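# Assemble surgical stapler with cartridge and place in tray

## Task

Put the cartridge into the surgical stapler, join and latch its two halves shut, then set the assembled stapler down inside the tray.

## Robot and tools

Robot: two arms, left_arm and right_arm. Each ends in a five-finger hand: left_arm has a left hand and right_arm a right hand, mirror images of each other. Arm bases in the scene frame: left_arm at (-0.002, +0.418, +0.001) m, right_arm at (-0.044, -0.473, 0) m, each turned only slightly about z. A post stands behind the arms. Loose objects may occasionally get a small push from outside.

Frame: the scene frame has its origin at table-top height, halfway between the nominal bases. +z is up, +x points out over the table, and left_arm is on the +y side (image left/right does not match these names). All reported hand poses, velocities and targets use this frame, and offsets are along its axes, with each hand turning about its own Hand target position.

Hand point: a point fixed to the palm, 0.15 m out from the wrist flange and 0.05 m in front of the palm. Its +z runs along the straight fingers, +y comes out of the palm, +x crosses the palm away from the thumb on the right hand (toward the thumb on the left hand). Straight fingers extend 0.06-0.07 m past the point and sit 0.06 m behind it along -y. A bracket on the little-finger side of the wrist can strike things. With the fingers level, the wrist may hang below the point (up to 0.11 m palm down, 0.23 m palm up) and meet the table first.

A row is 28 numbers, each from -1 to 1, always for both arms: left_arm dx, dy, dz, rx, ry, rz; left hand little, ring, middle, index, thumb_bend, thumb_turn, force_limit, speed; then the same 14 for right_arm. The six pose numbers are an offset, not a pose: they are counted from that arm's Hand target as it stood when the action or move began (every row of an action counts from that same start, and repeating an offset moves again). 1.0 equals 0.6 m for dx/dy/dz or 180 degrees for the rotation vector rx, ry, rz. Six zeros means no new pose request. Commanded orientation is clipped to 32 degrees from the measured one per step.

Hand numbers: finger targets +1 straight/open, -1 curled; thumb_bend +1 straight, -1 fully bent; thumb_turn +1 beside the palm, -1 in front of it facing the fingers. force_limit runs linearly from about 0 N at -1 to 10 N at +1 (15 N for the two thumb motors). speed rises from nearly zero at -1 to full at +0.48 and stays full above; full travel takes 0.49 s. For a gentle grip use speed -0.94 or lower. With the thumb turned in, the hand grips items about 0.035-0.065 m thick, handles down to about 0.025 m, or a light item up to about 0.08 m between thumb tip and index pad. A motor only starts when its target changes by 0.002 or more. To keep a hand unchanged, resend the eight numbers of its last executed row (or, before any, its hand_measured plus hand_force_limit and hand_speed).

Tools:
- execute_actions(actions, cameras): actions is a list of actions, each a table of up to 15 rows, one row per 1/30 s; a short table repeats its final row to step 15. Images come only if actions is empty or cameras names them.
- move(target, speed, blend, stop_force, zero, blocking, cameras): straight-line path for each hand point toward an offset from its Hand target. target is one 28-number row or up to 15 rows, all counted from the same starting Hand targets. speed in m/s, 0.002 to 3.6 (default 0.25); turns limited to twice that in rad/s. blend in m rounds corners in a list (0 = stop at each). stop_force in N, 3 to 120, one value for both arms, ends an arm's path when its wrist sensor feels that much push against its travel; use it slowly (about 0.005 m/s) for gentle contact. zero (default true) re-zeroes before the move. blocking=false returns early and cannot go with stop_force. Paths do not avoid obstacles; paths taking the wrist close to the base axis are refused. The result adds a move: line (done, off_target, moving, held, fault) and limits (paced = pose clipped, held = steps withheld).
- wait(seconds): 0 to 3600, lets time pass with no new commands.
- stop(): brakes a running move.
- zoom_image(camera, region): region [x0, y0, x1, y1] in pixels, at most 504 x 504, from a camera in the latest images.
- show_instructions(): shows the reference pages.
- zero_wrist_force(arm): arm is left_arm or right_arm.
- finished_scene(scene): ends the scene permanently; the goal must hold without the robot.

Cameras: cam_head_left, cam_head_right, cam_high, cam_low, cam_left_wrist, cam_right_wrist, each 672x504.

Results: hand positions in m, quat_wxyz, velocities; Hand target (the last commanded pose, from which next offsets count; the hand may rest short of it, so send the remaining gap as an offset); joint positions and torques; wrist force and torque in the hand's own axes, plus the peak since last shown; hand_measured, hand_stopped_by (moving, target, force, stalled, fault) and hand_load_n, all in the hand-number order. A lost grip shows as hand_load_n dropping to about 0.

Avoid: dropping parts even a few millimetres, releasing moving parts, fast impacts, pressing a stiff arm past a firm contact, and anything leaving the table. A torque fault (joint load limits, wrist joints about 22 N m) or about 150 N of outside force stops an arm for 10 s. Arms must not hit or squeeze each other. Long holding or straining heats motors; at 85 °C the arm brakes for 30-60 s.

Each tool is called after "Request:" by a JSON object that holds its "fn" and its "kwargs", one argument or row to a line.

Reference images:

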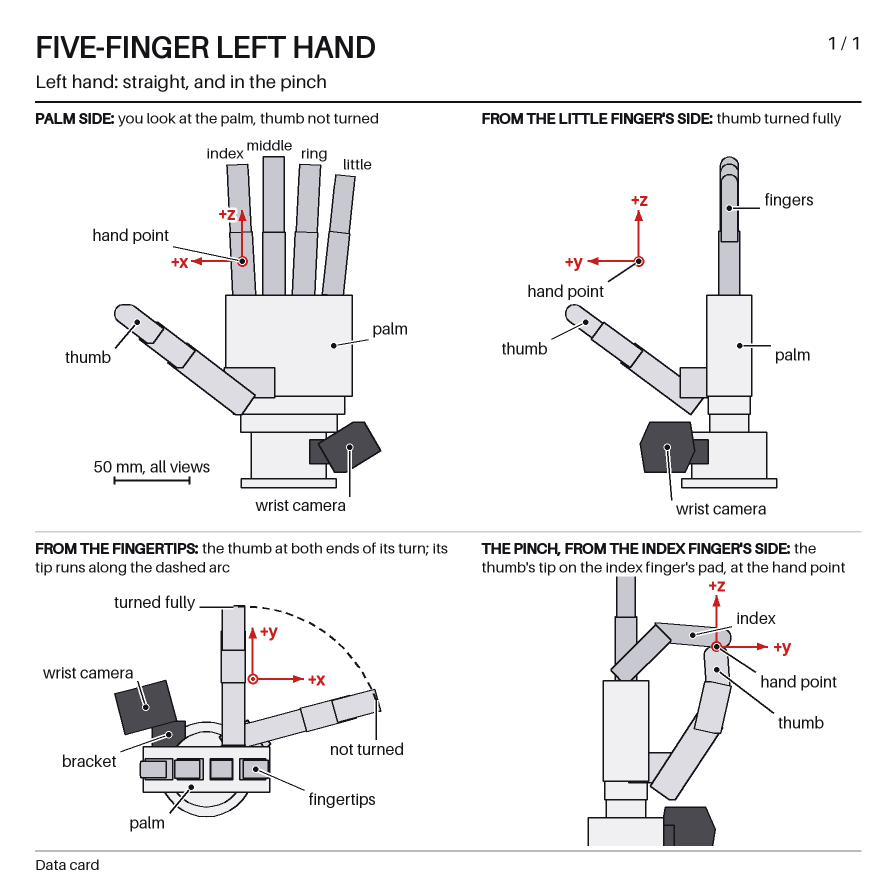

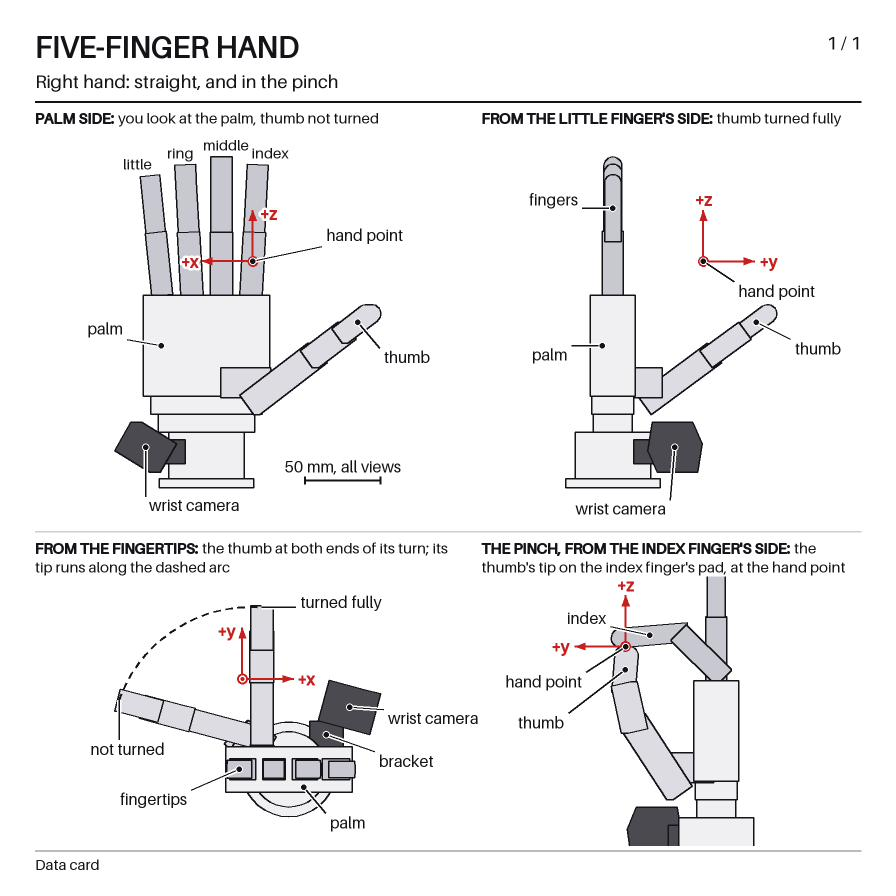

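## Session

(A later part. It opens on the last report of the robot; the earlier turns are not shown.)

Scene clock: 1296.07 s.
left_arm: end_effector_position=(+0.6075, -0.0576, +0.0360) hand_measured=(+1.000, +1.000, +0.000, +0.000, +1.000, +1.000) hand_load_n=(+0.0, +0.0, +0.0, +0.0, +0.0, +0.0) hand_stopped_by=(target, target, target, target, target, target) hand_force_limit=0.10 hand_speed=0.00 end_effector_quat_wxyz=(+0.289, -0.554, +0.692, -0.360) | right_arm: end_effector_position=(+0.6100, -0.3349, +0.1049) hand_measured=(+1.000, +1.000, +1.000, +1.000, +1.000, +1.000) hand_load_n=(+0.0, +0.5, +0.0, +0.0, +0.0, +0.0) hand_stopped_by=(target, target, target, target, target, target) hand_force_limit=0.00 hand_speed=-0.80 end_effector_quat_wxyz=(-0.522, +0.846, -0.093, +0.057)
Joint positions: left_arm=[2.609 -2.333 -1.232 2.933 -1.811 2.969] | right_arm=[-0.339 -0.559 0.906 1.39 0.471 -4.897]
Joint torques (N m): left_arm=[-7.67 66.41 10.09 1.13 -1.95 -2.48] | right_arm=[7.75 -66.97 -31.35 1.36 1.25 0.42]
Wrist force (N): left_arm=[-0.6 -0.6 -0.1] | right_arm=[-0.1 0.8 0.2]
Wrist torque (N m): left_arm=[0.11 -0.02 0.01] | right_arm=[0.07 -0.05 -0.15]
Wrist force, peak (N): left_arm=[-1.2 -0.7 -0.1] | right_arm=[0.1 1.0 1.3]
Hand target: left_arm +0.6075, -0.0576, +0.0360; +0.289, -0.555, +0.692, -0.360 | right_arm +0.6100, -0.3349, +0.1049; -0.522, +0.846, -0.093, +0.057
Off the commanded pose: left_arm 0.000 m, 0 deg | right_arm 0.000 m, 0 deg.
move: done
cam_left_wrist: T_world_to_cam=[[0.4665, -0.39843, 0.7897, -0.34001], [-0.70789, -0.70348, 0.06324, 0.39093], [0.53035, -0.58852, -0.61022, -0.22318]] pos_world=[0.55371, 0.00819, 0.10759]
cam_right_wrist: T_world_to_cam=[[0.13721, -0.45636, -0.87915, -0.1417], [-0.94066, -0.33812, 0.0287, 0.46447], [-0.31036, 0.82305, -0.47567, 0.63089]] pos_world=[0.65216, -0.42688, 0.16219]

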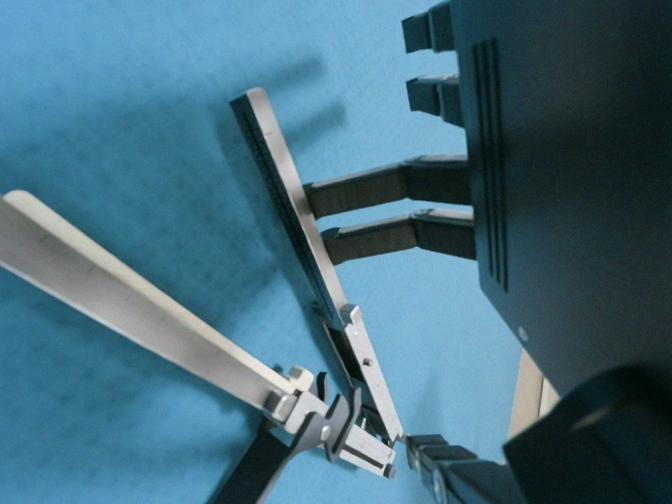

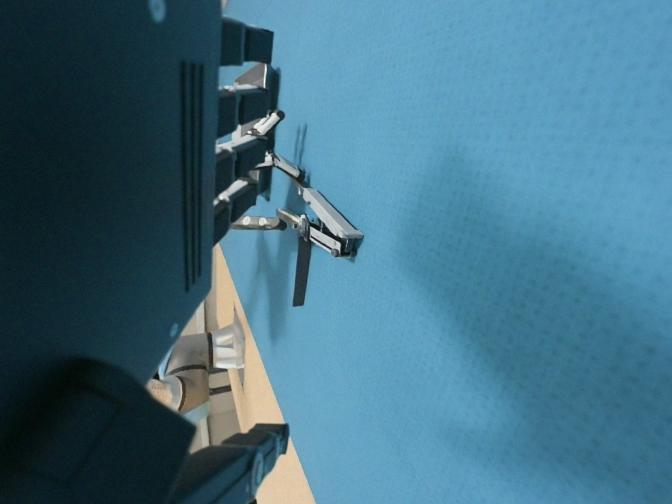

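Request:
{"fn": "move", "kwargs": {
  "target": [
    [0.025,-0.005,0,0,0,0,1,1,0,0,1,1,0.1,0,0,0,0,0,0,0,1,1,1,1,1,1,0,-0.8],
    [0.025,-0.005,0.11,0,0,0,1,1,0,0,1,1,0.1,0,0,0,0,0,0,0,1,1,1,1,1,1,0,-0.8],
    [0.0208,-0.0343,0.11,0,0,0.015,1,1,0.3,0.3,0.5,-1,0.1,0,0,0,0,0,0,0,1,1,1,1,1,1,0,-0.8]
  ],
  "speed": 0.06
}}

Request:
{"fn": "move", "kwargs": {
  "target": [0,0,-0.1067,0,0,0,1,1,0.3,0.3,0.5,-1,0.1,0,0,0,0,0,0,0,1,1,1,1,1,1,0,-0.8],
  "speed": 0.03,
  "stop_force": 5,
  "cameras": ["cam_left_wrist","cam_right_wrist"]
}}

Scene clock: 1536.63 s.
left_arm: end_effector_position=(+0.6200, -0.0782, +0.1020) hand_measured=(+1.000, +1.000, +0.300, +0.300, +0.500, -1.000) hand_load_n=(+0.0, +0.0, +0.0, +0.0, +0.0, +0.0) hand_stopped_by=(target, target, target, target, target, target) hand_force_limit=0.10 hand_speed=0.00 end_effector_quat_wxyz=(+0.297, -0.571, +0.679, -0.353) | right_arm: end_effector_position=(+0.6100, -0.3349, +0.1049) hand_measured=(+1.000, +1.000, +1.000, +1.000, +1.000, +1.000) hand_load_n=(+0.0, +0.0, +0.0, +0.0, +0.0, +0.0) hand_stopped_by=(target, target, target, target, target, target) hand_force_limit=0.00 hand_speed=-0.80 end_effector_quat_wxyz=(-0.522, +0.846, -0.093, +0.057)
Joint positions: left_arm=[2.577 -2.347 -1.032 2.733 -1.875 2.92] | right_arm=[-0.339 -0.559 0.906 1.39 0.471 -4.897]
Joint torques (N m): left_arm=[-5.81 26.66 30.36 -1.67 -1.93 -2.17] | right_arm=[7.67 -67.14 -30.6 1.4 1.03 0.24]
Wrist force (N): left_arm=[-0.7 -0.5 -0.4] | right_arm=[-0.2 0.9 0.9]
Wrist torque (N m): left_arm=[0.16 -0.02 -0.01] | right_arm=[0.03 -0.05 -0.16]
Wrist force, peak (N): left_arm=[-2.6 -1.1 0.7] | right_arm=[0.1 1.3 0.8]
Hand target: left_arm +0.6200, -0.0782, +0.1020; +0.297, -0.571, +0.679, -0.353 | right_arm +0.6100, -0.3349, +0.1049; -0.522, +0.846, -0.093, +0.057
Off the commanded pose: left_arm 0.000 m, 0 deg | right_arm 0.000 m, 0 deg.
move: done

Scene clock: 1539.80 s.
left_arm: end_effector_position=(+0.6200, -0.0782, +0.0380) hand_measured=(+1.000, +1.000, +0.300, +0.300, +0.500, -1.000) hand_load_n=(+0.0, +0.0, +0.0, +0.0, +0.0, +0.0) hand_stopped_by=(target, target, target, target, target, target) hand_force_limit=0.10 hand_speed=0.00 end_effector_quat_wxyz=(+0.297, -0.571, +0.679, -0.353) | right_arm: end_effector_position=(+0.6100, -0.3349, +0.1049) hand_measured=(+1.000, +1.000, +1.000, +1.000, +1.000, +1.000) hand_load_n=(+0.0, +0.0, +0.0, +0.0, +0.0, -0.5) hand_stopped_by=(target, target, target, target, target, target) hand_force_limit=0.00 hand_speed=-0.80 end_effector_quat_wxyz=(-0.522, +0.846, -0.093, +0.057)
Joint positions: left_arm=[2.577 -2.398 -1.11 2.863 -1.875 2.92] | right_arm=[-0.339 -0.559 0.906 1.39 0.471 -4.897]
Joint torques (N m): left_arm=[-2.33 26.63 9.75 1.05 0.05 -0.19] | right_arm=[6.91 -68.03 -31.71 1.3 1.21 0.13]
Wrist force (N): left_arm=[-0.5 -0.6 -0.3] | right_arm=[-0.2 0.9 1.1]
Wrist torque (N m): left_arm=[0.12 -0.02 0.01] | right_arm=[0.02 -0.06 -0.15]
Wrist force, peak (N): left_arm=[-0.6 -0.9 -0.5] | right_arm=[0.0 1.2 1.1]
Hand target: left_arm +0.6200, -0.0782, +0.0380; +0.297, -0.571, +0.679, -0.353 | right_arm +0.6100, -0.3349, +0.1049; -0.522, +0.846, -0.093, +0.057
Off the commanded pose: left_arm 0.000 m, 0 deg | right_arm 0.000 m, 0 deg.
move: done
cam_left_wrist: T_world_to_cam=[[0.4848, -0.37584, 0.78975, -0.36518], [-0.67377, -0.73623, 0.06323, 0.36144], [0.55768, -0.56276, -0.61016, -0.2556]] pos_world=[0.56311, -0.01499, 0.10959]
cam_right_wrist: T_world_to_cam=[[0.13721, -0.45636, -0.87915, -0.1417], [-0.94066, -0.33812, 0.0287, 0.46447], [-0.31036, 0.82305, -0.47567, 0.63089]] pos_world=[0.65216, -0.42688, 0.16219]

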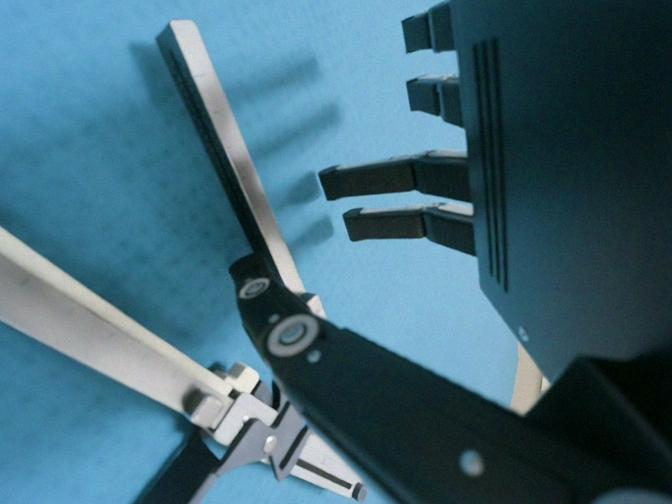

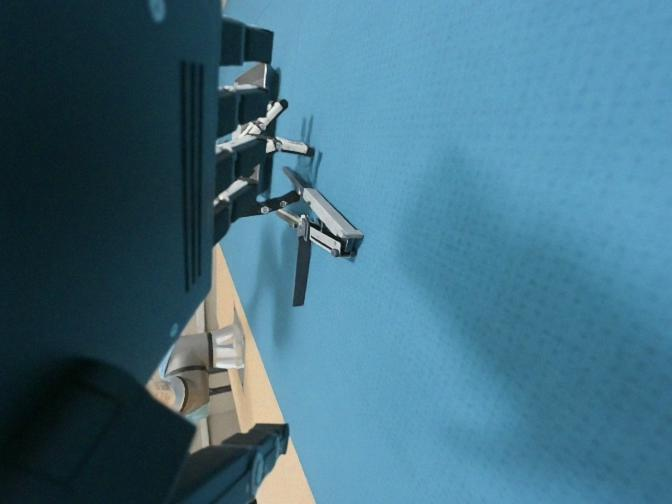

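Request:
{"fn": "move", "kwargs": {
  "target": [0,0,0,0,0,0,1,1,-0.6,-0.6,0.38,-1,-0.3,-0.88,0,0,0,0,0,0,1,1,1,1,1,1,0,-0.8],
  "cameras": ["cam_left_wrist","cam_right_wrist"]
}}

Scene clock: 1546.33 s.
left_arm: end_effector_position=(+0.6200, -0.0782, +0.0380) hand_measured=(+1.000, +1.000, -0.366, -0.600, +0.380, -1.000) hand_load_n=(+0.0, +0.0, +4.0, +0.0, +2.0, +0.0) hand_stopped_by=(target, target, force, target, target, target) hand_force_limit=-0.30 hand_speed=-0.88 end_effector_quat_wxyz=(+0.297, -0.571, +0.679, -0.353) | right_arm: end_effector_position=(+0.6100, -0.3349, +0.1049) hand_measured=(+1.000, +1.000, +1.000, +1.000, +1.000, +1.000) hand_load_n=(+0.0, +0.0, -0.5, +0.0, +0.0, +0.0) hand_stopped_by=(target, target, target, target, target, target) hand_force_limit=0.00 hand_speed=-0.80 end_effector_quat_wxyz=(-0.522, +0.846, -0.093, +0.057)
Joint positions: left_arm=[2.577 -2.398 -1.11 2.863 -1.875 2.92] | right_arm=[-0.339 -0.559 0.906 1.39 0.471 -4.897]
Joint torques (N m): left_arm=[7.25 26.79 10.66 -1.89 0.37 2.1] | right_arm=[7.12 -66.9 -31.76 1.58 1.09 0.07]
Wrist force (N): left_arm=[-0.6 -0.6 -0.2] | right_arm=[0.3 1.4 1.0]
Wrist torque (N m): left_arm=[0.13 0.00 0.00] | right_arm=[0.11 -0.12 -0.11]
Wrist force, peak (N): left_arm=[-0.3 -2.4 -1.2] | right_arm=[0.3 1.4 1.0]
Hand target: left_arm +0.6200, -0.0782, +0.0380; +0.297, -0.571, +0.679, -0.353 | right_arm +0.6100, -0.3349, +0.1049; -0.522, +0.846, -0.093, +0.057
Off the commanded pose: left_arm 0.000 m, 0 deg | right_arm 0.000 m, 0 deg.
move: done
cam_left_wrist: T_world_to_cam=[[0.48484, -0.37589, 0.7897, -0.3652], [-0.67376, -0.73624, 0.06322, 0.36144], [0.55765, -0.56273, -0.61022, -0.25557]] pos_world=[0.56311, -0.01499, 0.10959]
cam_right_wrist: T_world_to_cam=[[0.13721, -0.45636, -0.87915, -0.1417], [-0.94066, -0.33812, 0.0287, 0.46447], [-0.31036, 0.82305, -0.47567, 0.63089]] pos_world=[0.65216, -0.42688, 0.16219]

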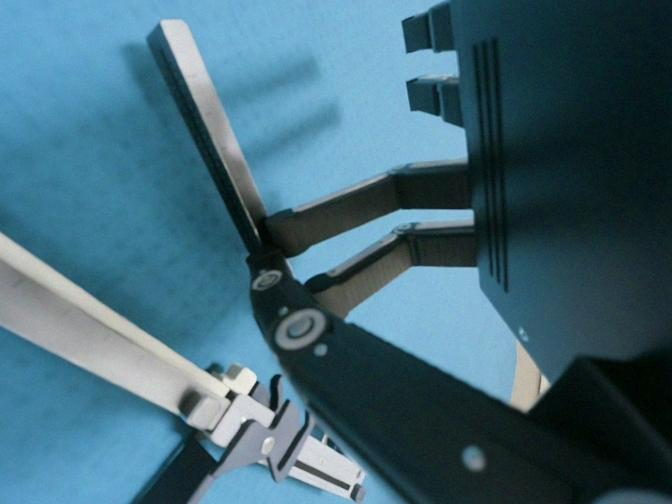

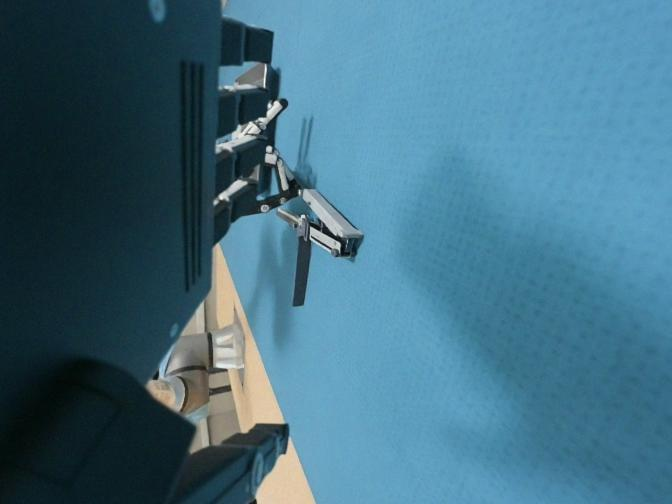

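Request:
{"fn": "move", "kwargs": {
  "target": [
    [0,0,0,0,0,0,1,1,-0.05,-0.05,0.46,-1,-0.3,-0.8,0,0,0,0,0,0,1,1,1,1,1,1,0,-0.8]
  ],
  "cameras": ["cam_left_wrist"]
}}

Request:
{"fn": "zoom_image", "kwargs": {
  "camera": "cam_left_wrist",
  "region": [200, 180, 400, 400]
}}

Scene clock: 1555.33 s.
left_arm: end_effector_position=(+0.6200, -0.0782, +0.0380) hand_measured=(+1.000, +1.000, -0.050, -0.050, +0.460, -1.000) hand_load_n=(+0.0, +0.0, +0.0, +0.0, +0.0, +0.0) hand_stopped_by=(target, target, target, target, target, target) hand_force_limit=-0.30 hand_speed=-0.80 end_effector_quat_wxyz=(+0.297, -0.571, +0.679, -0.353) | right_arm: end_effector_position=(+0.6100, -0.3349, +0.1049) hand_measured=(+1.000, +1.000, +1.000, +1.000, +1.000, +1.000) hand_load_n=(+0.0, +0.0, +0.0, +0.0, +0.0, -0.5) hand_stopped_by=(target, target, target, target, target, target) hand_force_limit=0.00 hand_speed=-0.80 end_effector_quat_wxyz=(-0.522, +0.846, -0.093, +0.057)
Joint positions: left_arm=[2.577 -2.398 -1.11 2.863 -1.875 2.92] | right_arm=[-0.339 -0.559 0.906 1.39 0.471 -4.897]
Joint torques (N m): left_arm=[8.84 28.73 10.75 -0.74 0.25 2.02] | right_arm=[6.99 -66.41 -30.87 1.52 1.03 0.04]
Wrist force (N): left_arm=[-0.7 -0.4 -0.5] | right_arm=[0.3 0.8 0.8]
Wrist torque (N m): left_arm=[0.19 0.00 0.00] | right_arm=[0.03 -0.12 -0.14]
Wrist force, peak (N): left_arm=[-0.8 -4.3 -2.0] | right_arm=[0.3 1.0 1.3]
Hand target: left_arm +0.6200, -0.0782, +0.0380; +0.297, -0.571, +0.679, -0.353 | right_arm +0.6100, -0.3349, +0.1049; -0.522, +0.846, -0.093, +0.057
Off the commanded pose: left_arm 0.000 m, 0 deg | right_arm 0.000 m, 0 deg.
move: done
cam_left_wrist: T_world_to_cam=[[0.48484, -0.37589, 0.7897, -0.3652], [-0.67376, -0.73624, 0.06322, 0.36144], [0.55765, -0.56273, -0.61022, -0.25557]] pos_world=[0.56311, -0.01499, 0.10959]

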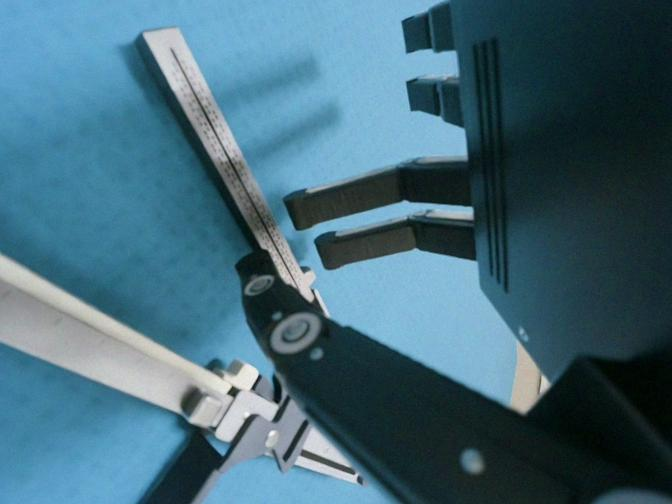

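Scaled by 2.291 from the camera's image (finer frame: 960x720).

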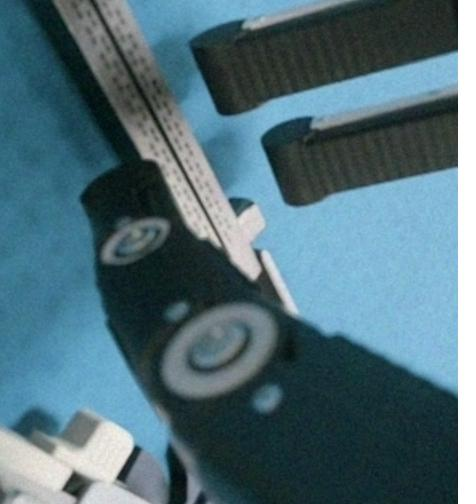

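Request:
{"fn": "move", "kwargs": {
  "target": [0,0,0.13,0,0,0,1,1,0.2,0.2,0.6,-1,-0.3,-0.5,0,0,0,0,0,0,1,1,1,1,1,1,0,-0.8],
  "speed": 0.06,
  "cameras": ["all"]
}}

Request:
{"fn": "zoom_image", "kwargs": {
  "camera": "cam_right_wrist",
  "region": [270, 160, 370, 280]
}}

Request:
{"fn": "zoom_image", "kwargs": {
  "camera": "cam_left_wrist",
  "region": [0, 140, 300, 400]
}}

Scene clock: 1566.20 s.
left_arm: end_effector_position=(+0.6200, -0.0782, +0.1159) hand_measured=(+1.000, +1.000, +0.200, +0.200, +0.600, -1.000) hand_load_n=(+0.0, +0.0, +0.0, +0.0, +0.0, +0.0) hand_stopped_by=(target, target, target, target, target, target) hand_force_limit=-0.30 hand_speed=-0.50 end_effector_quat_wxyz=(+0.297, -0.571, +0.679, -0.353) | right_arm: end_effector_position=(+0.6100, -0.3349, +0.1049) hand_measured=(+1.000, +1.000, +1.000, +1.000, +1.000, +1.000) hand_load_n=(+0.0, +0.0, -0.5, +0.0, +0.0, -0.5) hand_stopped_by=(target, target, target, target, target, target) hand_force_limit=0.00 hand_speed=-0.80 end_effector_quat_wxyz=(-0.522, +0.846, -0.093, +0.057)
Joint positions: left_arm=[2.577 -2.338 -1.01 2.703 -1.875 2.92] | right_arm=[-0.339 -0.559 0.906 1.39 0.471 -4.897]
Joint torques (N m): left_arm=[8.04 67.91 29.44 -1.83 -0.77 -0.02] | right_arm=[6.53 -66.92 -30.83 1.46 1.22 0.03]
Wrist force (N): left_arm=[-0.6 -0.4 -0.4] | right_arm=[0.4 0.7 1.0]
Wrist torque (N m): left_arm=[0.19 -0.02 -0.01] | right_arm=[0.00 -0.14 -0.13]
Wrist force, peak (N): left_arm=[-0.7 -0.6 -0.5] | right_arm=[0.0 1.1 1.4]
Hand target: left_arm +0.6200, -0.0782, +0.1160; +0.297, -0.571, +0.679, -0.353 | right_arm +0.6100, -0.3349, +0.1049; -0.522, +0.846, -0.093, +0.057
Off the commanded pose: left_arm 0.000 m, 0 deg | right_arm 0.000 m, 0 deg.
move: done
cam_left_wrist: T_world_to_cam=[[0.48474, -0.37595, 0.78974, -0.42667], [-0.67386, -0.73615, 0.06317, 0.35658], [0.55761, -0.5628, -0.61019, -0.20803]] pos_world=[0.56311, -0.01499, 0.18749]
cam_right_wrist: T_world_to_cam=[[0.13721, -0.45636, -0.87915, -0.1417], [-0.94066, -0.33812, 0.0287, 0.46447], [-0.31036, 0.82305, -0.47567, 0.63089]] pos_world=[0.65216, -0.42688, 0.16219]

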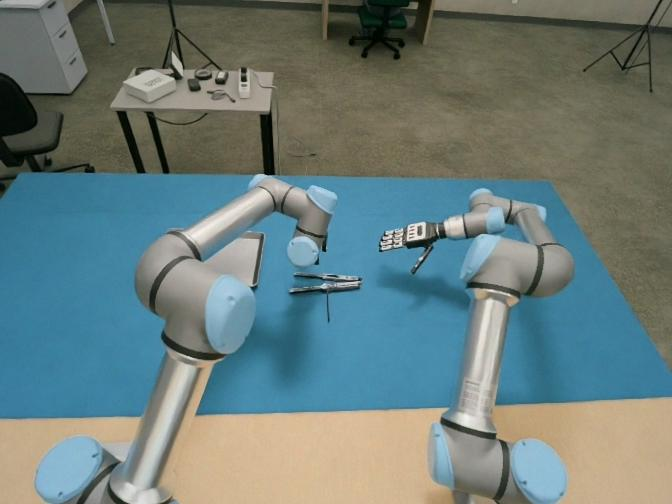

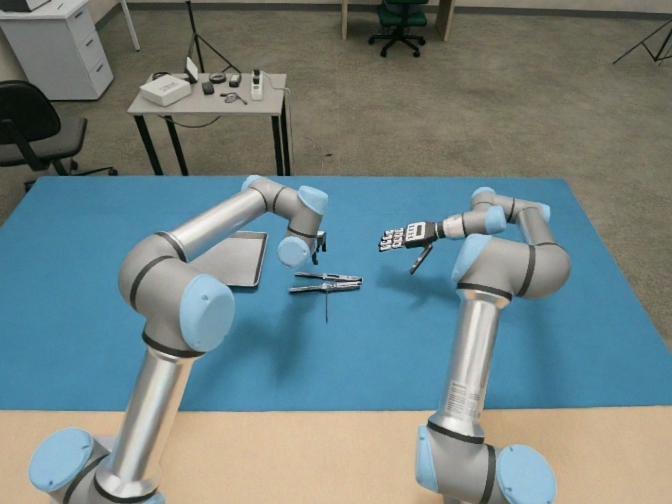

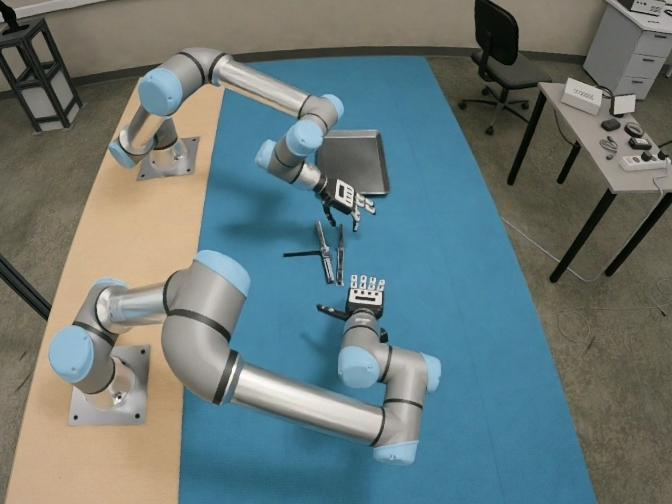

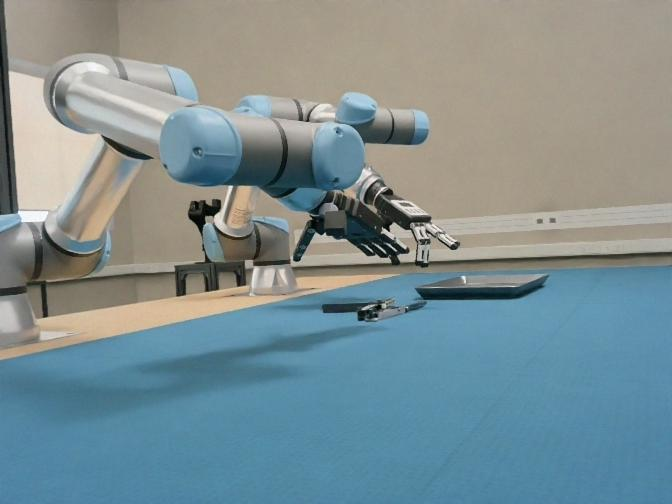

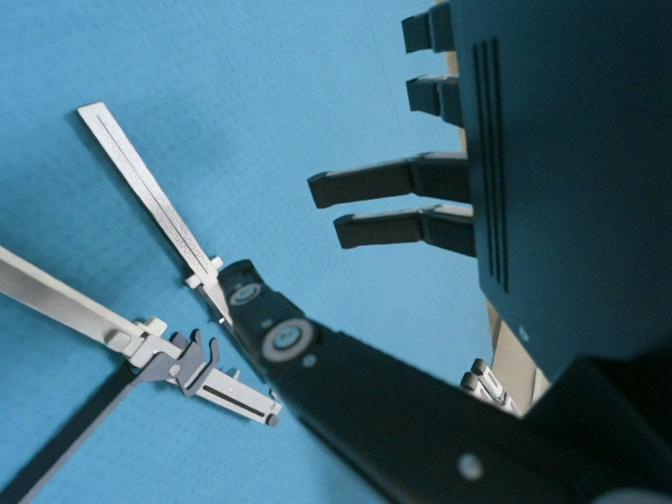

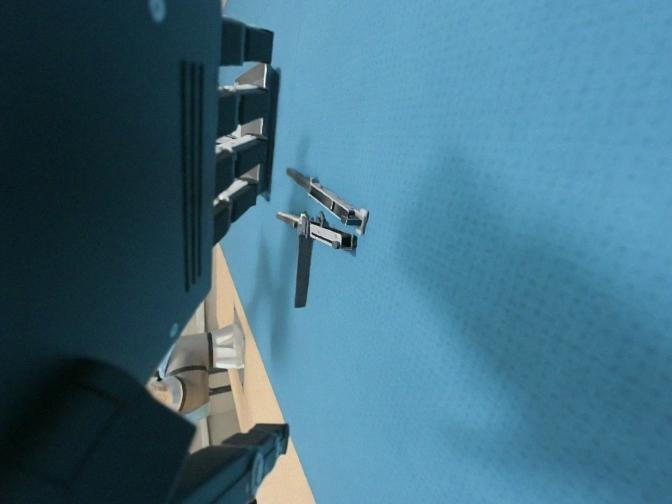

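Scaled by 4.200 from the camera's image (finer frame: 960x720).

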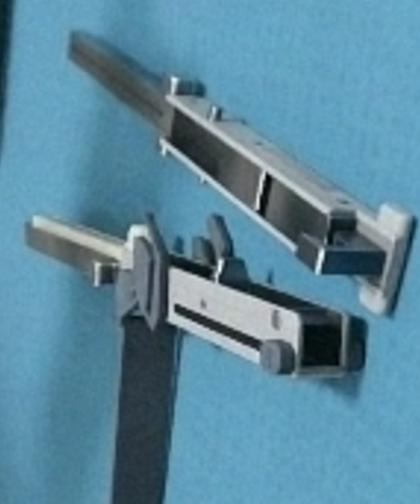

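Scaled by 1.680 from the camera's image (finer frame: 960x720).

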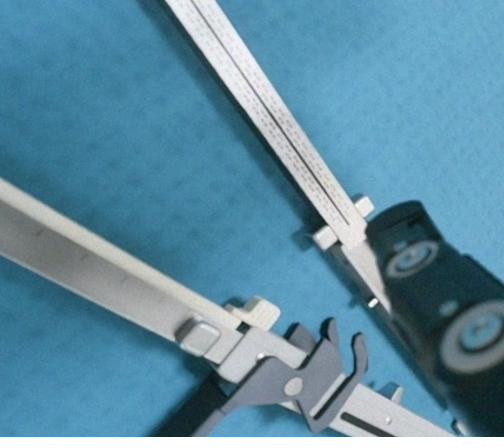

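Request:
{"fn": "move", "kwargs": {
  "target": [-0.1667,0.25,0.15,0,0,-0.1,1,1,0.2,0.2,0.6,-1,-0.3,-0.5,0,0,0,0,0,0,1,1,1,1,1,1,0,-0.8],
  "speed": 0.12
}}

Request:
{"fn": "move", "kwargs": {
  "target": [0,0,0,0,0,0,1,1,0.2,0.2,0.6,-1,-0.3,-0.5,-0.0582,0.337,0.0418,-0.0333,0.0369,-0.3962,1,1,0.3,0.3,0.6,-1,0,0],
  "speed": 0.12,
  "cameras": ["all"]
}}

Scene clock: 1742.77 s.
left_arm: end_effector_position=(+0.5200, +0.0717, +0.2060) hand_measured=(+1.000, +1.000, +0.200, +0.200, +0.600, -1.000) hand_load_n=(+0.0, -0.5, +0.0, +0.0, +0.0, +0.0) hand_stopped_by=(target, target, target, target, target, target) hand_force_limit=-0.30 hand_speed=-0.50 end_effector_quat_wxyz=(+0.238, -0.457, +0.760, -0.395) | right_arm: end_effector_position=(+0.6100, -0.3349, +0.1049) hand_measured=(+1.000, +1.000, +1.000, +1.000, +1.000, +1.000) hand_load_n=(+0.0, +0.0, +0.0, +0.0, +0.0, -0.5) hand_stopped_by=(target, target, target, target, target, target) hand_force_limit=0.00 hand_speed=-0.80 end_effector_quat_wxyz=(-0.522, +0.846, -0.093, +0.057)
Joint positions: left_arm=[2.868 -1.835 -1.548 2.759 -1.383 3.276] | right_arm=[-0.339 -0.559 0.906 1.39 0.471 -4.897]
Joint torques (N m): left_arm=[9.97 46.75 10.89 -1.73 1.44 2.35] | right_arm=[6.57 -68.01 -31.32 1.63 1.18 -0.18]
Wrist force (N): left_arm=[-0.5 -0.3 0.0] | right_arm=[0.3 0.9 1.1]
Wrist torque (N m): left_arm=[0.18 -0.05 -0.10] | right_arm=[0.02 -0.12 -0.13]
Wrist force, peak (N): left_arm=[-0.9 -0.9 -0.1] | right_arm=[0.8 1.3 1.0]
Hand target: left_arm +0.5199, +0.0718, +0.2060; +0.238, -0.457, +0.760, -0.396 | right_arm +0.6100, -0.3349, +0.1049; -0.522, +0.846, -0.093, +0.057
Off the commanded pose: left_arm 0.000 m, 0 deg | right_arm 0.000 m, 0 deg.
move: done

Scene clock: 1748.63 s.
left_arm: end_effector_position=(+0.5199, +0.0718, +0.2060) hand_measured=(+1.000, +1.000, +0.200, +0.200, +0.600, -1.000) hand_load_n=(+0.0, +0.0, +0.0, +0.0, +0.0, +0.0) hand_stopped_by=(target, target, target, target, target, target) hand_force_limit=-0.30 hand_speed=-0.50 end_effector_quat_wxyz=(+0.238, -0.457, +0.760, -0.396) | right_arm: end_effector_position=(+0.5751, -0.1327, +0.1300) hand_measured=(+1.000, +1.000, +0.300, +0.300, +0.600, -1.000) hand_load_n=(+0.0, +0.0, +0.0, +0.0, +0.0, +0.0) hand_stopped_by=(target, target, target, target, target, target) hand_force_limit=0.00 hand_speed=0.00 end_effector_quat_wxyz=(-0.343, +0.659, -0.593, +0.309)
Joint positions: left_arm=[2.868 -1.834 -1.549 2.759 -1.382 3.276] | right_arm=[0.286 -1.055 1.389 0.288 1.748 -3.016]
Joint torques (N m): left_arm=[10.16 47.46 11.35 -1.71 1.31 2.34] | right_arm=[8.77 -19.91 -35.08 1.65 3.11 1.45]
Wrist force (N): left_arm=[-0.7 -0.3 0.0] | right_arm=[0.1 0.8 1.4]
Wrist torque (N m): left_arm=[0.17 -0.01 -0.11] | right_arm=[0.01 -0.08 -0.09]
Wrist force, peak (N): left_arm=[-0.8 -0.6 0.0] | right_arm=[0.3 1.4 1.5]
Hand target: left_arm +0.5199, +0.0718, +0.2060; +0.238, -0.457, +0.760, -0.396 | right_arm +0.5751, -0.1327, +0.1300; -0.343, +0.659, -0.594, +0.309
Off the commanded pose: left_arm 0.000 m, 0 deg | right_arm 0.000 m, 0 deg.
move: done
cam_left_wrist: T_world_to_cam=[[0.34495, -0.5073, 0.78972, -0.31083], [-0.86831, -0.49197, 0.06325, 0.47744], [0.35643, -0.70754, -0.6102, 0.10213]] pos_world=[0.48539, 0.14946, 0.27759]
cam_right_wrist: T_world_to_cam=[[-0.51181, -0.28898, -0.80904, 0.36376], [-0.61021, 0.78517, 0.10557, 0.44827], [0.60472, 0.54772, -0.5782, -0.08393]] pos_world=[0.51048, -0.20088, 0.19844]

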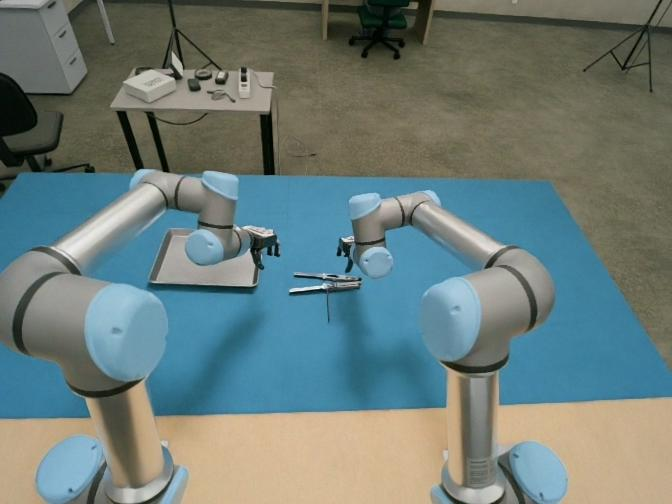

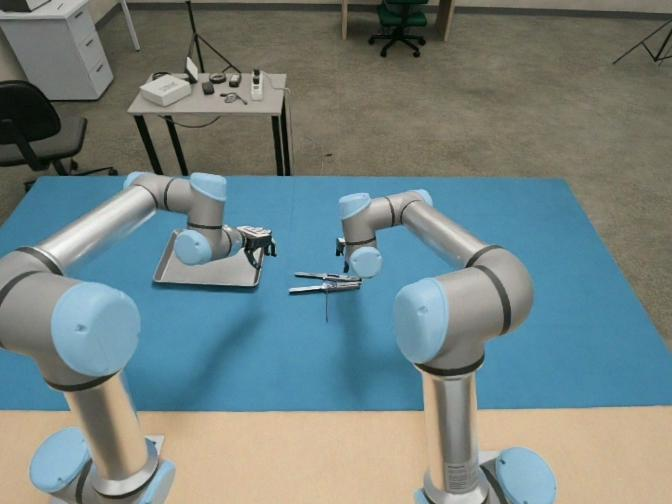

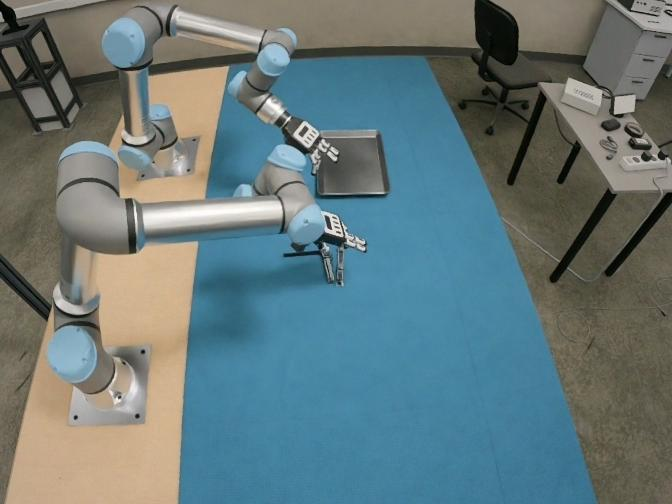

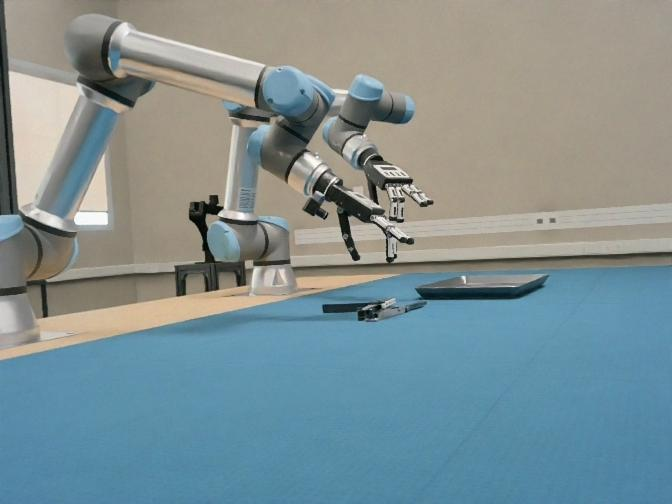

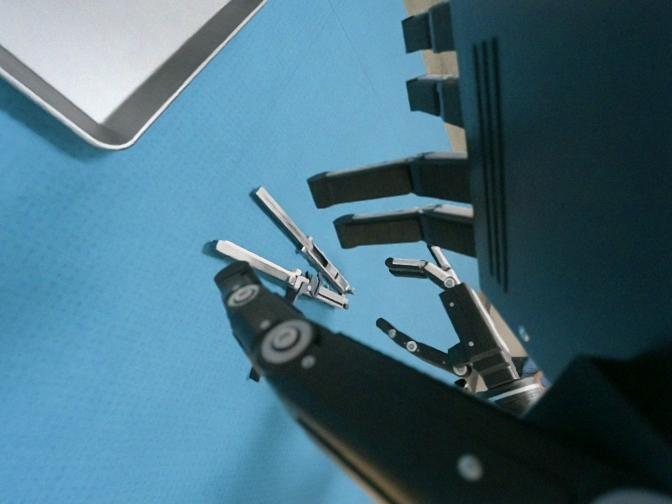

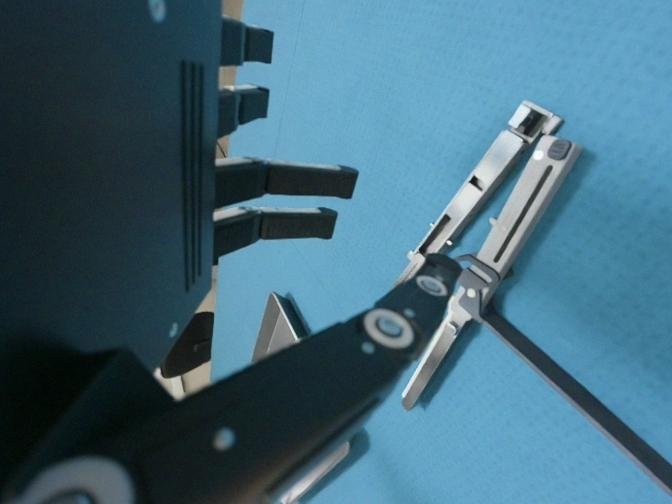

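Request:
{"fn": "zoom_image", "kwargs": {
  "camera": "cam_right_wrist",
  "region": [390, 80, 640, 330]
}}

Scaled by 2.016 from the camera's image (finer frame: 960x720).

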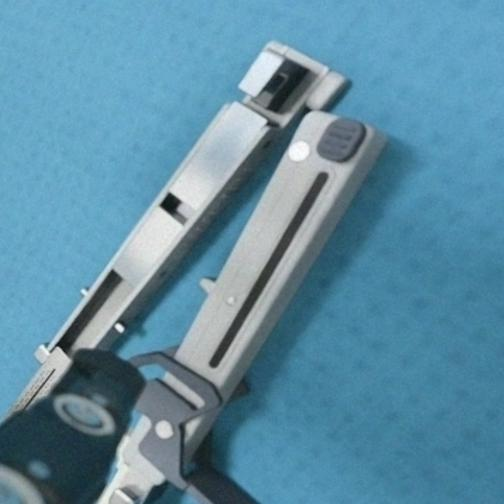

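Request:
{"fn": "move", "kwargs": {
  "target": [0,0,0,0,0,0,1,1,0.2,0.2,0.6,-1,-0.3,-0.5,-0.1667,-0.2,0.0667,0,0,0,1,1,0.3,0.3,0.6,-1,0,0],
  "speed": 0.12
}}

Request:
{"fn": "move", "kwargs": {
  "target": [0.0898,-0.2408,-0.16,0,0,0.189,1,1,0.3,0.3,0.55,-1,-0.3,-0.5,0,0,0,0,0,0,1,1,0.3,0.3,0.6,-1,0,0],
  "speed": 0.12,
  "cameras": ["cam_left_wrist","cam_right_wrist","cam_high"]
}}

Scene clock: 1816.10 s.
left_arm: end_effector_position=(+0.5199, +0.0718, +0.2060) hand_measured=(+1.000, +1.000, +0.200, +0.200, +0.600, -1.000) hand_load_n=(+0.0, +0.0, +0.0, +0.0, +0.0, +0.0) hand_stopped_by=(target, target, target, target, target, target) hand_force_limit=-0.30 hand_speed=-0.50 end_effector_quat_wxyz=(+0.238, -0.457, +0.760, -0.396) | right_arm: end_effector_position=(+0.4751, -0.2526, +0.1700) hand_measured=(+1.000, +1.000, +0.300, +0.300, +0.600, -1.000) hand_load_n=(-0.5, +0.0, +0.0, +0.0, +0.0, +0.0) hand_stopped_by=(target, target, target, target, target, target) hand_force_limit=0.00 hand_speed=0.00 end_effector_quat_wxyz=(-0.343, +0.659, -0.594, +0.309)
Joint positions: left_arm=[2.868 -1.834 -1.549 2.759 -1.382 3.276] | right_arm=[0.071 -1.43 1.792 0.248 1.572 -3.14]
Joint torques (N m): left_arm=[9.66 46.09 10.45 -1.64 1.28 2.23] | right_arm=[-7.69 -39.94 -6.15 0.75 -2.84 -1.41]
Wrist force (N): left_arm=[-0.6 -0.3 -0.1] | right_arm=[0.3 0.8 1.5]
Wrist torque (N m): left_arm=[0.18 -0.04 -0.11] | right_arm=[-0.03 -0.10 -0.04]
Wrist force, peak (N): left_arm=[-0.7 -0.6 -0.1] | right_arm=[-2.3 0.9 0.8]
Hand target: left_arm +0.5199, +0.0718, +0.2060; +0.238, -0.457, +0.760, -0.396 | right_arm +0.4751, -0.2527, +0.1700; -0.343, +0.659, -0.594, +0.309
Off the commanded pose: left_arm 0.000 m, 0 deg | right_arm 0.000 m, 0 deg.
move: done

Scene clock: 1819.27 s.
left_arm: end_effector_position=(+0.5738, -0.0726, +0.1100) hand_measured=(+1.000, +1.000, +0.300, +0.300, +0.550, -1.000) hand_load_n=(+0.0, +0.0, +0.0, +0.0, +0.0, +0.0) hand_stopped_by=(target, target, target, target, target, target) hand_force_limit=-0.30 hand_speed=-0.50 end_effector_quat_wxyz=(-0.343, +0.660, -0.593, +0.309) | right_arm: end_effector_position=(+0.4751, -0.2527, +0.1700) hand_measured=(+1.000, +1.000, +0.300, +0.300, +0.600, -1.000) hand_load_n=(+0.0, +0.0, +0.0, +0.0, +0.0, +0.0) hand_stopped_by=(target, target, target, target, target, target) hand_force_limit=0.00 hand_speed=0.00 end_effector_quat_wxyz=(-0.343, +0.659, -0.594, +0.309)
Joint positions: left_arm=[2.469 -2.349 -1.028 2.608 -2.172 2.641] | right_arm=[0.07 -1.43 1.792 0.248 1.572 -3.14]
Joint torques (N m): left_arm=[-7.2 27.28 32.06 -2.36 -2.26 -2.27] | right_arm=[-8.72 -39.23 -7.09 0.64 -2.81 -1.29]
Wrist force (N): left_arm=[-0.8 -0.5 -0.4] | right_arm=[0.1 0.8 1.0]
Wrist torque (N m): left_arm=[0.15 0.01 -0.03] | right_arm=[0.00 -0.07 -0.05]
Wrist force, peak (N): left_arm=[-2.7 -0.2 0.1] | right_arm=[0.2 0.8 1.6]
Hand target: left_arm +0.5738, -0.0727, +0.1100; -0.343, +0.660, -0.593, +0.309 | right_arm +0.4751, -0.2527, +0.1700; -0.343, +0.659, -0.594, +0.309
Off the commanded pose: left_arm 0.000 m, 0 deg | right_arm 0.000 m, 0 deg.
move: done
cam_left_wrist: T_world_to_cam=[[0.56963, -0.22755, 0.78977, -0.43551], [-0.44456, -0.89352, 0.0632, 0.18693], [0.69129, -0.3871, -0.61014, -0.24674]] pos_world=[0.50174, -0.02759, 0.18159]
cam_right_wrist: T_world_to_cam=[[-0.51191, -0.28886, -0.80902, 0.31045], [-0.61, 0.78534, 0.10558, 0.47713], [0.60485, 0.54754, -0.57823, 0.06529]] pos_world=[0.41047, -0.32078, 0.23854]
Images, in order (width x height): cam_high 672x504, cam_left_wrist 672x504, cam_right_wrist 672x504.

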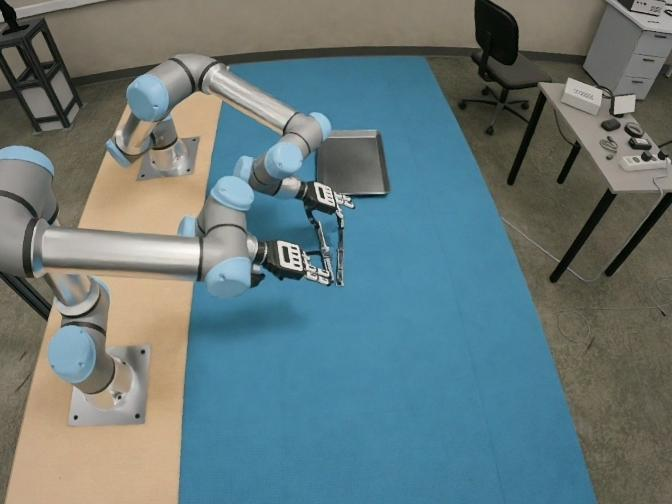

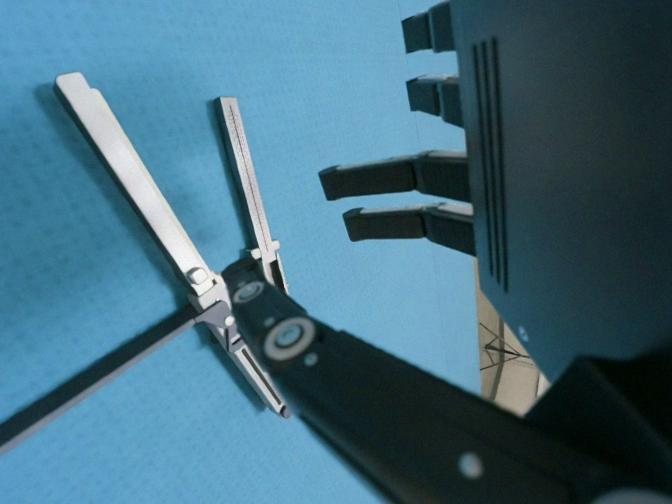

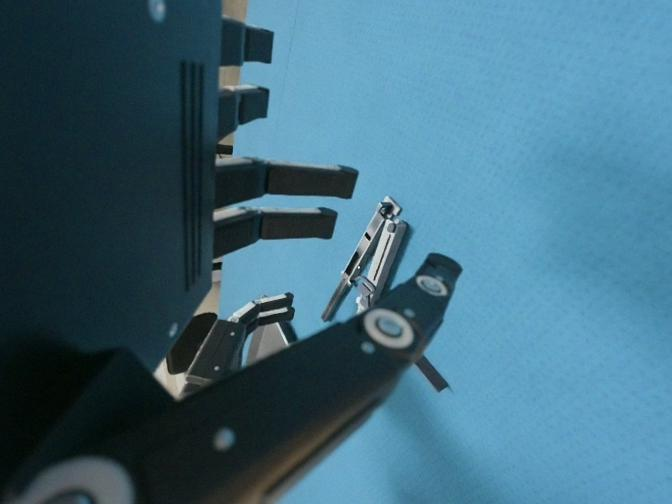

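Request:
{"fn": "move", "kwargs": {
  "target": [0,0,-0.1267,0,0,0,1,1,0.3,0.3,0.55,-1,-0.3,-0.5,0,0,0,0,0,0,1,1,0.3,0.3,0.6,-1,0,0],
  "speed": 0.04,
  "stop_force": 5,
  "cameras": ["cam_left_wrist","cam_right_wrist","cam_low"]
}}

Request:
{"fn": "zoom_image", "kwargs": {
  "camera": "cam_low",
  "region": [310, 220, 450, 330]
}}

Scene clock: 1836.30 s.
left_arm: end_effector_position=(+0.5738, -0.0726, +0.0408) hand_measured=(+1.000, +1.000, +0.300, +0.300, +0.550, -1.000) hand_load_n=(+0.0, +0.0, +0.0, +0.0, +0.0, +0.0) hand_stopped_by=(target, target, target, target, target, target) hand_force_limit=-0.30 hand_speed=-0.50 end_effector_quat_wxyz=(-0.343, +0.660, -0.593, +0.309) | right_arm: end_effector_position=(+0.4751, -0.2527, +0.1700) hand_measured=(+1.000, +1.000, +0.300, +0.300, +0.600, -1.000) hand_load_n=(+0.0, +0.0, +0.0, +0.0, +0.0, +0.0) hand_stopped_by=(target, target, target, target, target, target) hand_force_limit=0.00 hand_speed=0.00 end_effector_quat_wxyz=(-0.343, +0.659, -0.594, +0.309)
Joint positions: left_arm=[2.469 -2.405 -1.111 2.747 -2.172 2.641] | right_arm=[0.07 -1.43 1.792 0.248 1.572 -3.14]
Joint torques (N m): left_arm=[0.04 68.18 29.58 -2.37 0.47 -1.05] | right_arm=[-8.21 -40.25 -8 0.49 -2.91 -1.43]
Wrist force (N): left_arm=[-0.8 -0.4 -0.5] | right_arm=[0.3 0.6 1.4]
Wrist torque (N m): left_arm=[0.19 0.01 -0.02] | right_arm=[-0.05 -0.11 -0.05]
Wrist force, peak (N): left_arm=[-1.3 -9.5 -7.5] | right_arm=[0.3 1.0 1.5]
Hand target: left_arm +0.5738, -0.0726, +0.0408; -0.343, +0.660, -0.593, +0.309 (not the last commanded pose) | right_arm +0.4751, -0.2527, +0.1700; -0.343, +0.659, -0.594, +0.309
Off the commanded pose: left_arm 0.007 m, 0 deg | right_arm 0.000 m, 0 deg.
move: contact (left_arm)
cam_left_wrist: T_world_to_cam=[[0.56978, -0.22748, 0.78969, -0.38092], [-0.44435, -0.89362, 0.0632, 0.1912], [0.6913, -0.38691, -0.61025, -0.28895]] pos_world=[0.50175, -0.02759, 0.11239]
cam_right_wrist: T_world_to_cam=[[-0.51191, -0.28886, -0.80902, 0.31045], [-0.61, 0.78534, 0.10558, 0.47713], [0.60485, 0.54754, -0.57823, 0.06529]] pos_world=[0.41047, -0.32078, 0.23854]
Images, in order (width x height): cam_low 672x504, cam_left_wrist 672x504, cam_right_wrist 672x504.

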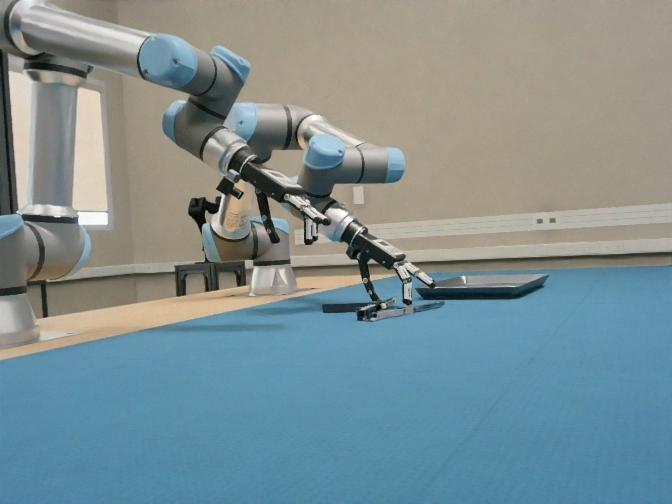

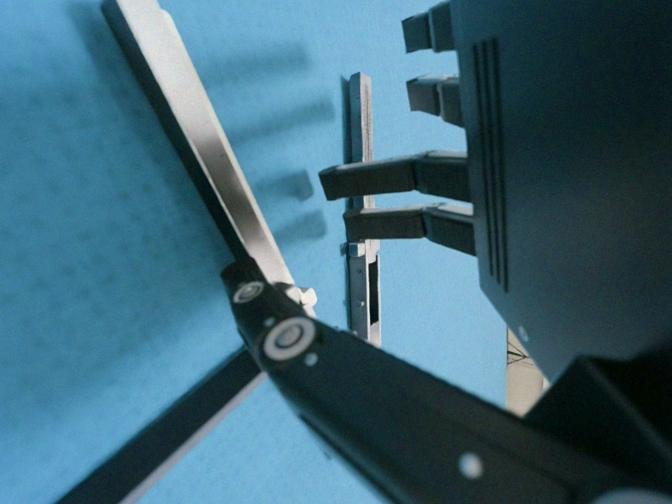

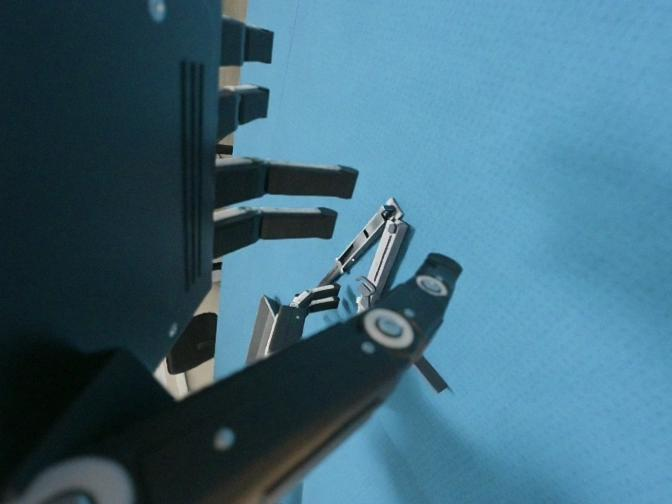

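Scaled by 3.600 from the camera's image (finer frame: 960x720).

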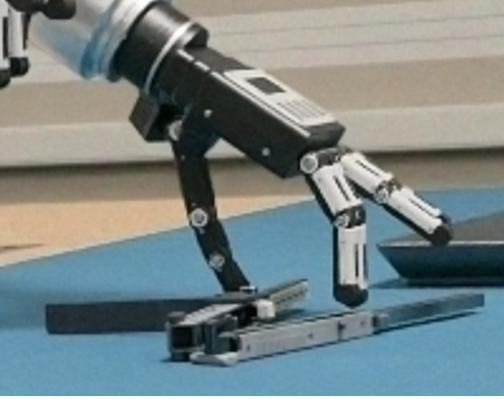

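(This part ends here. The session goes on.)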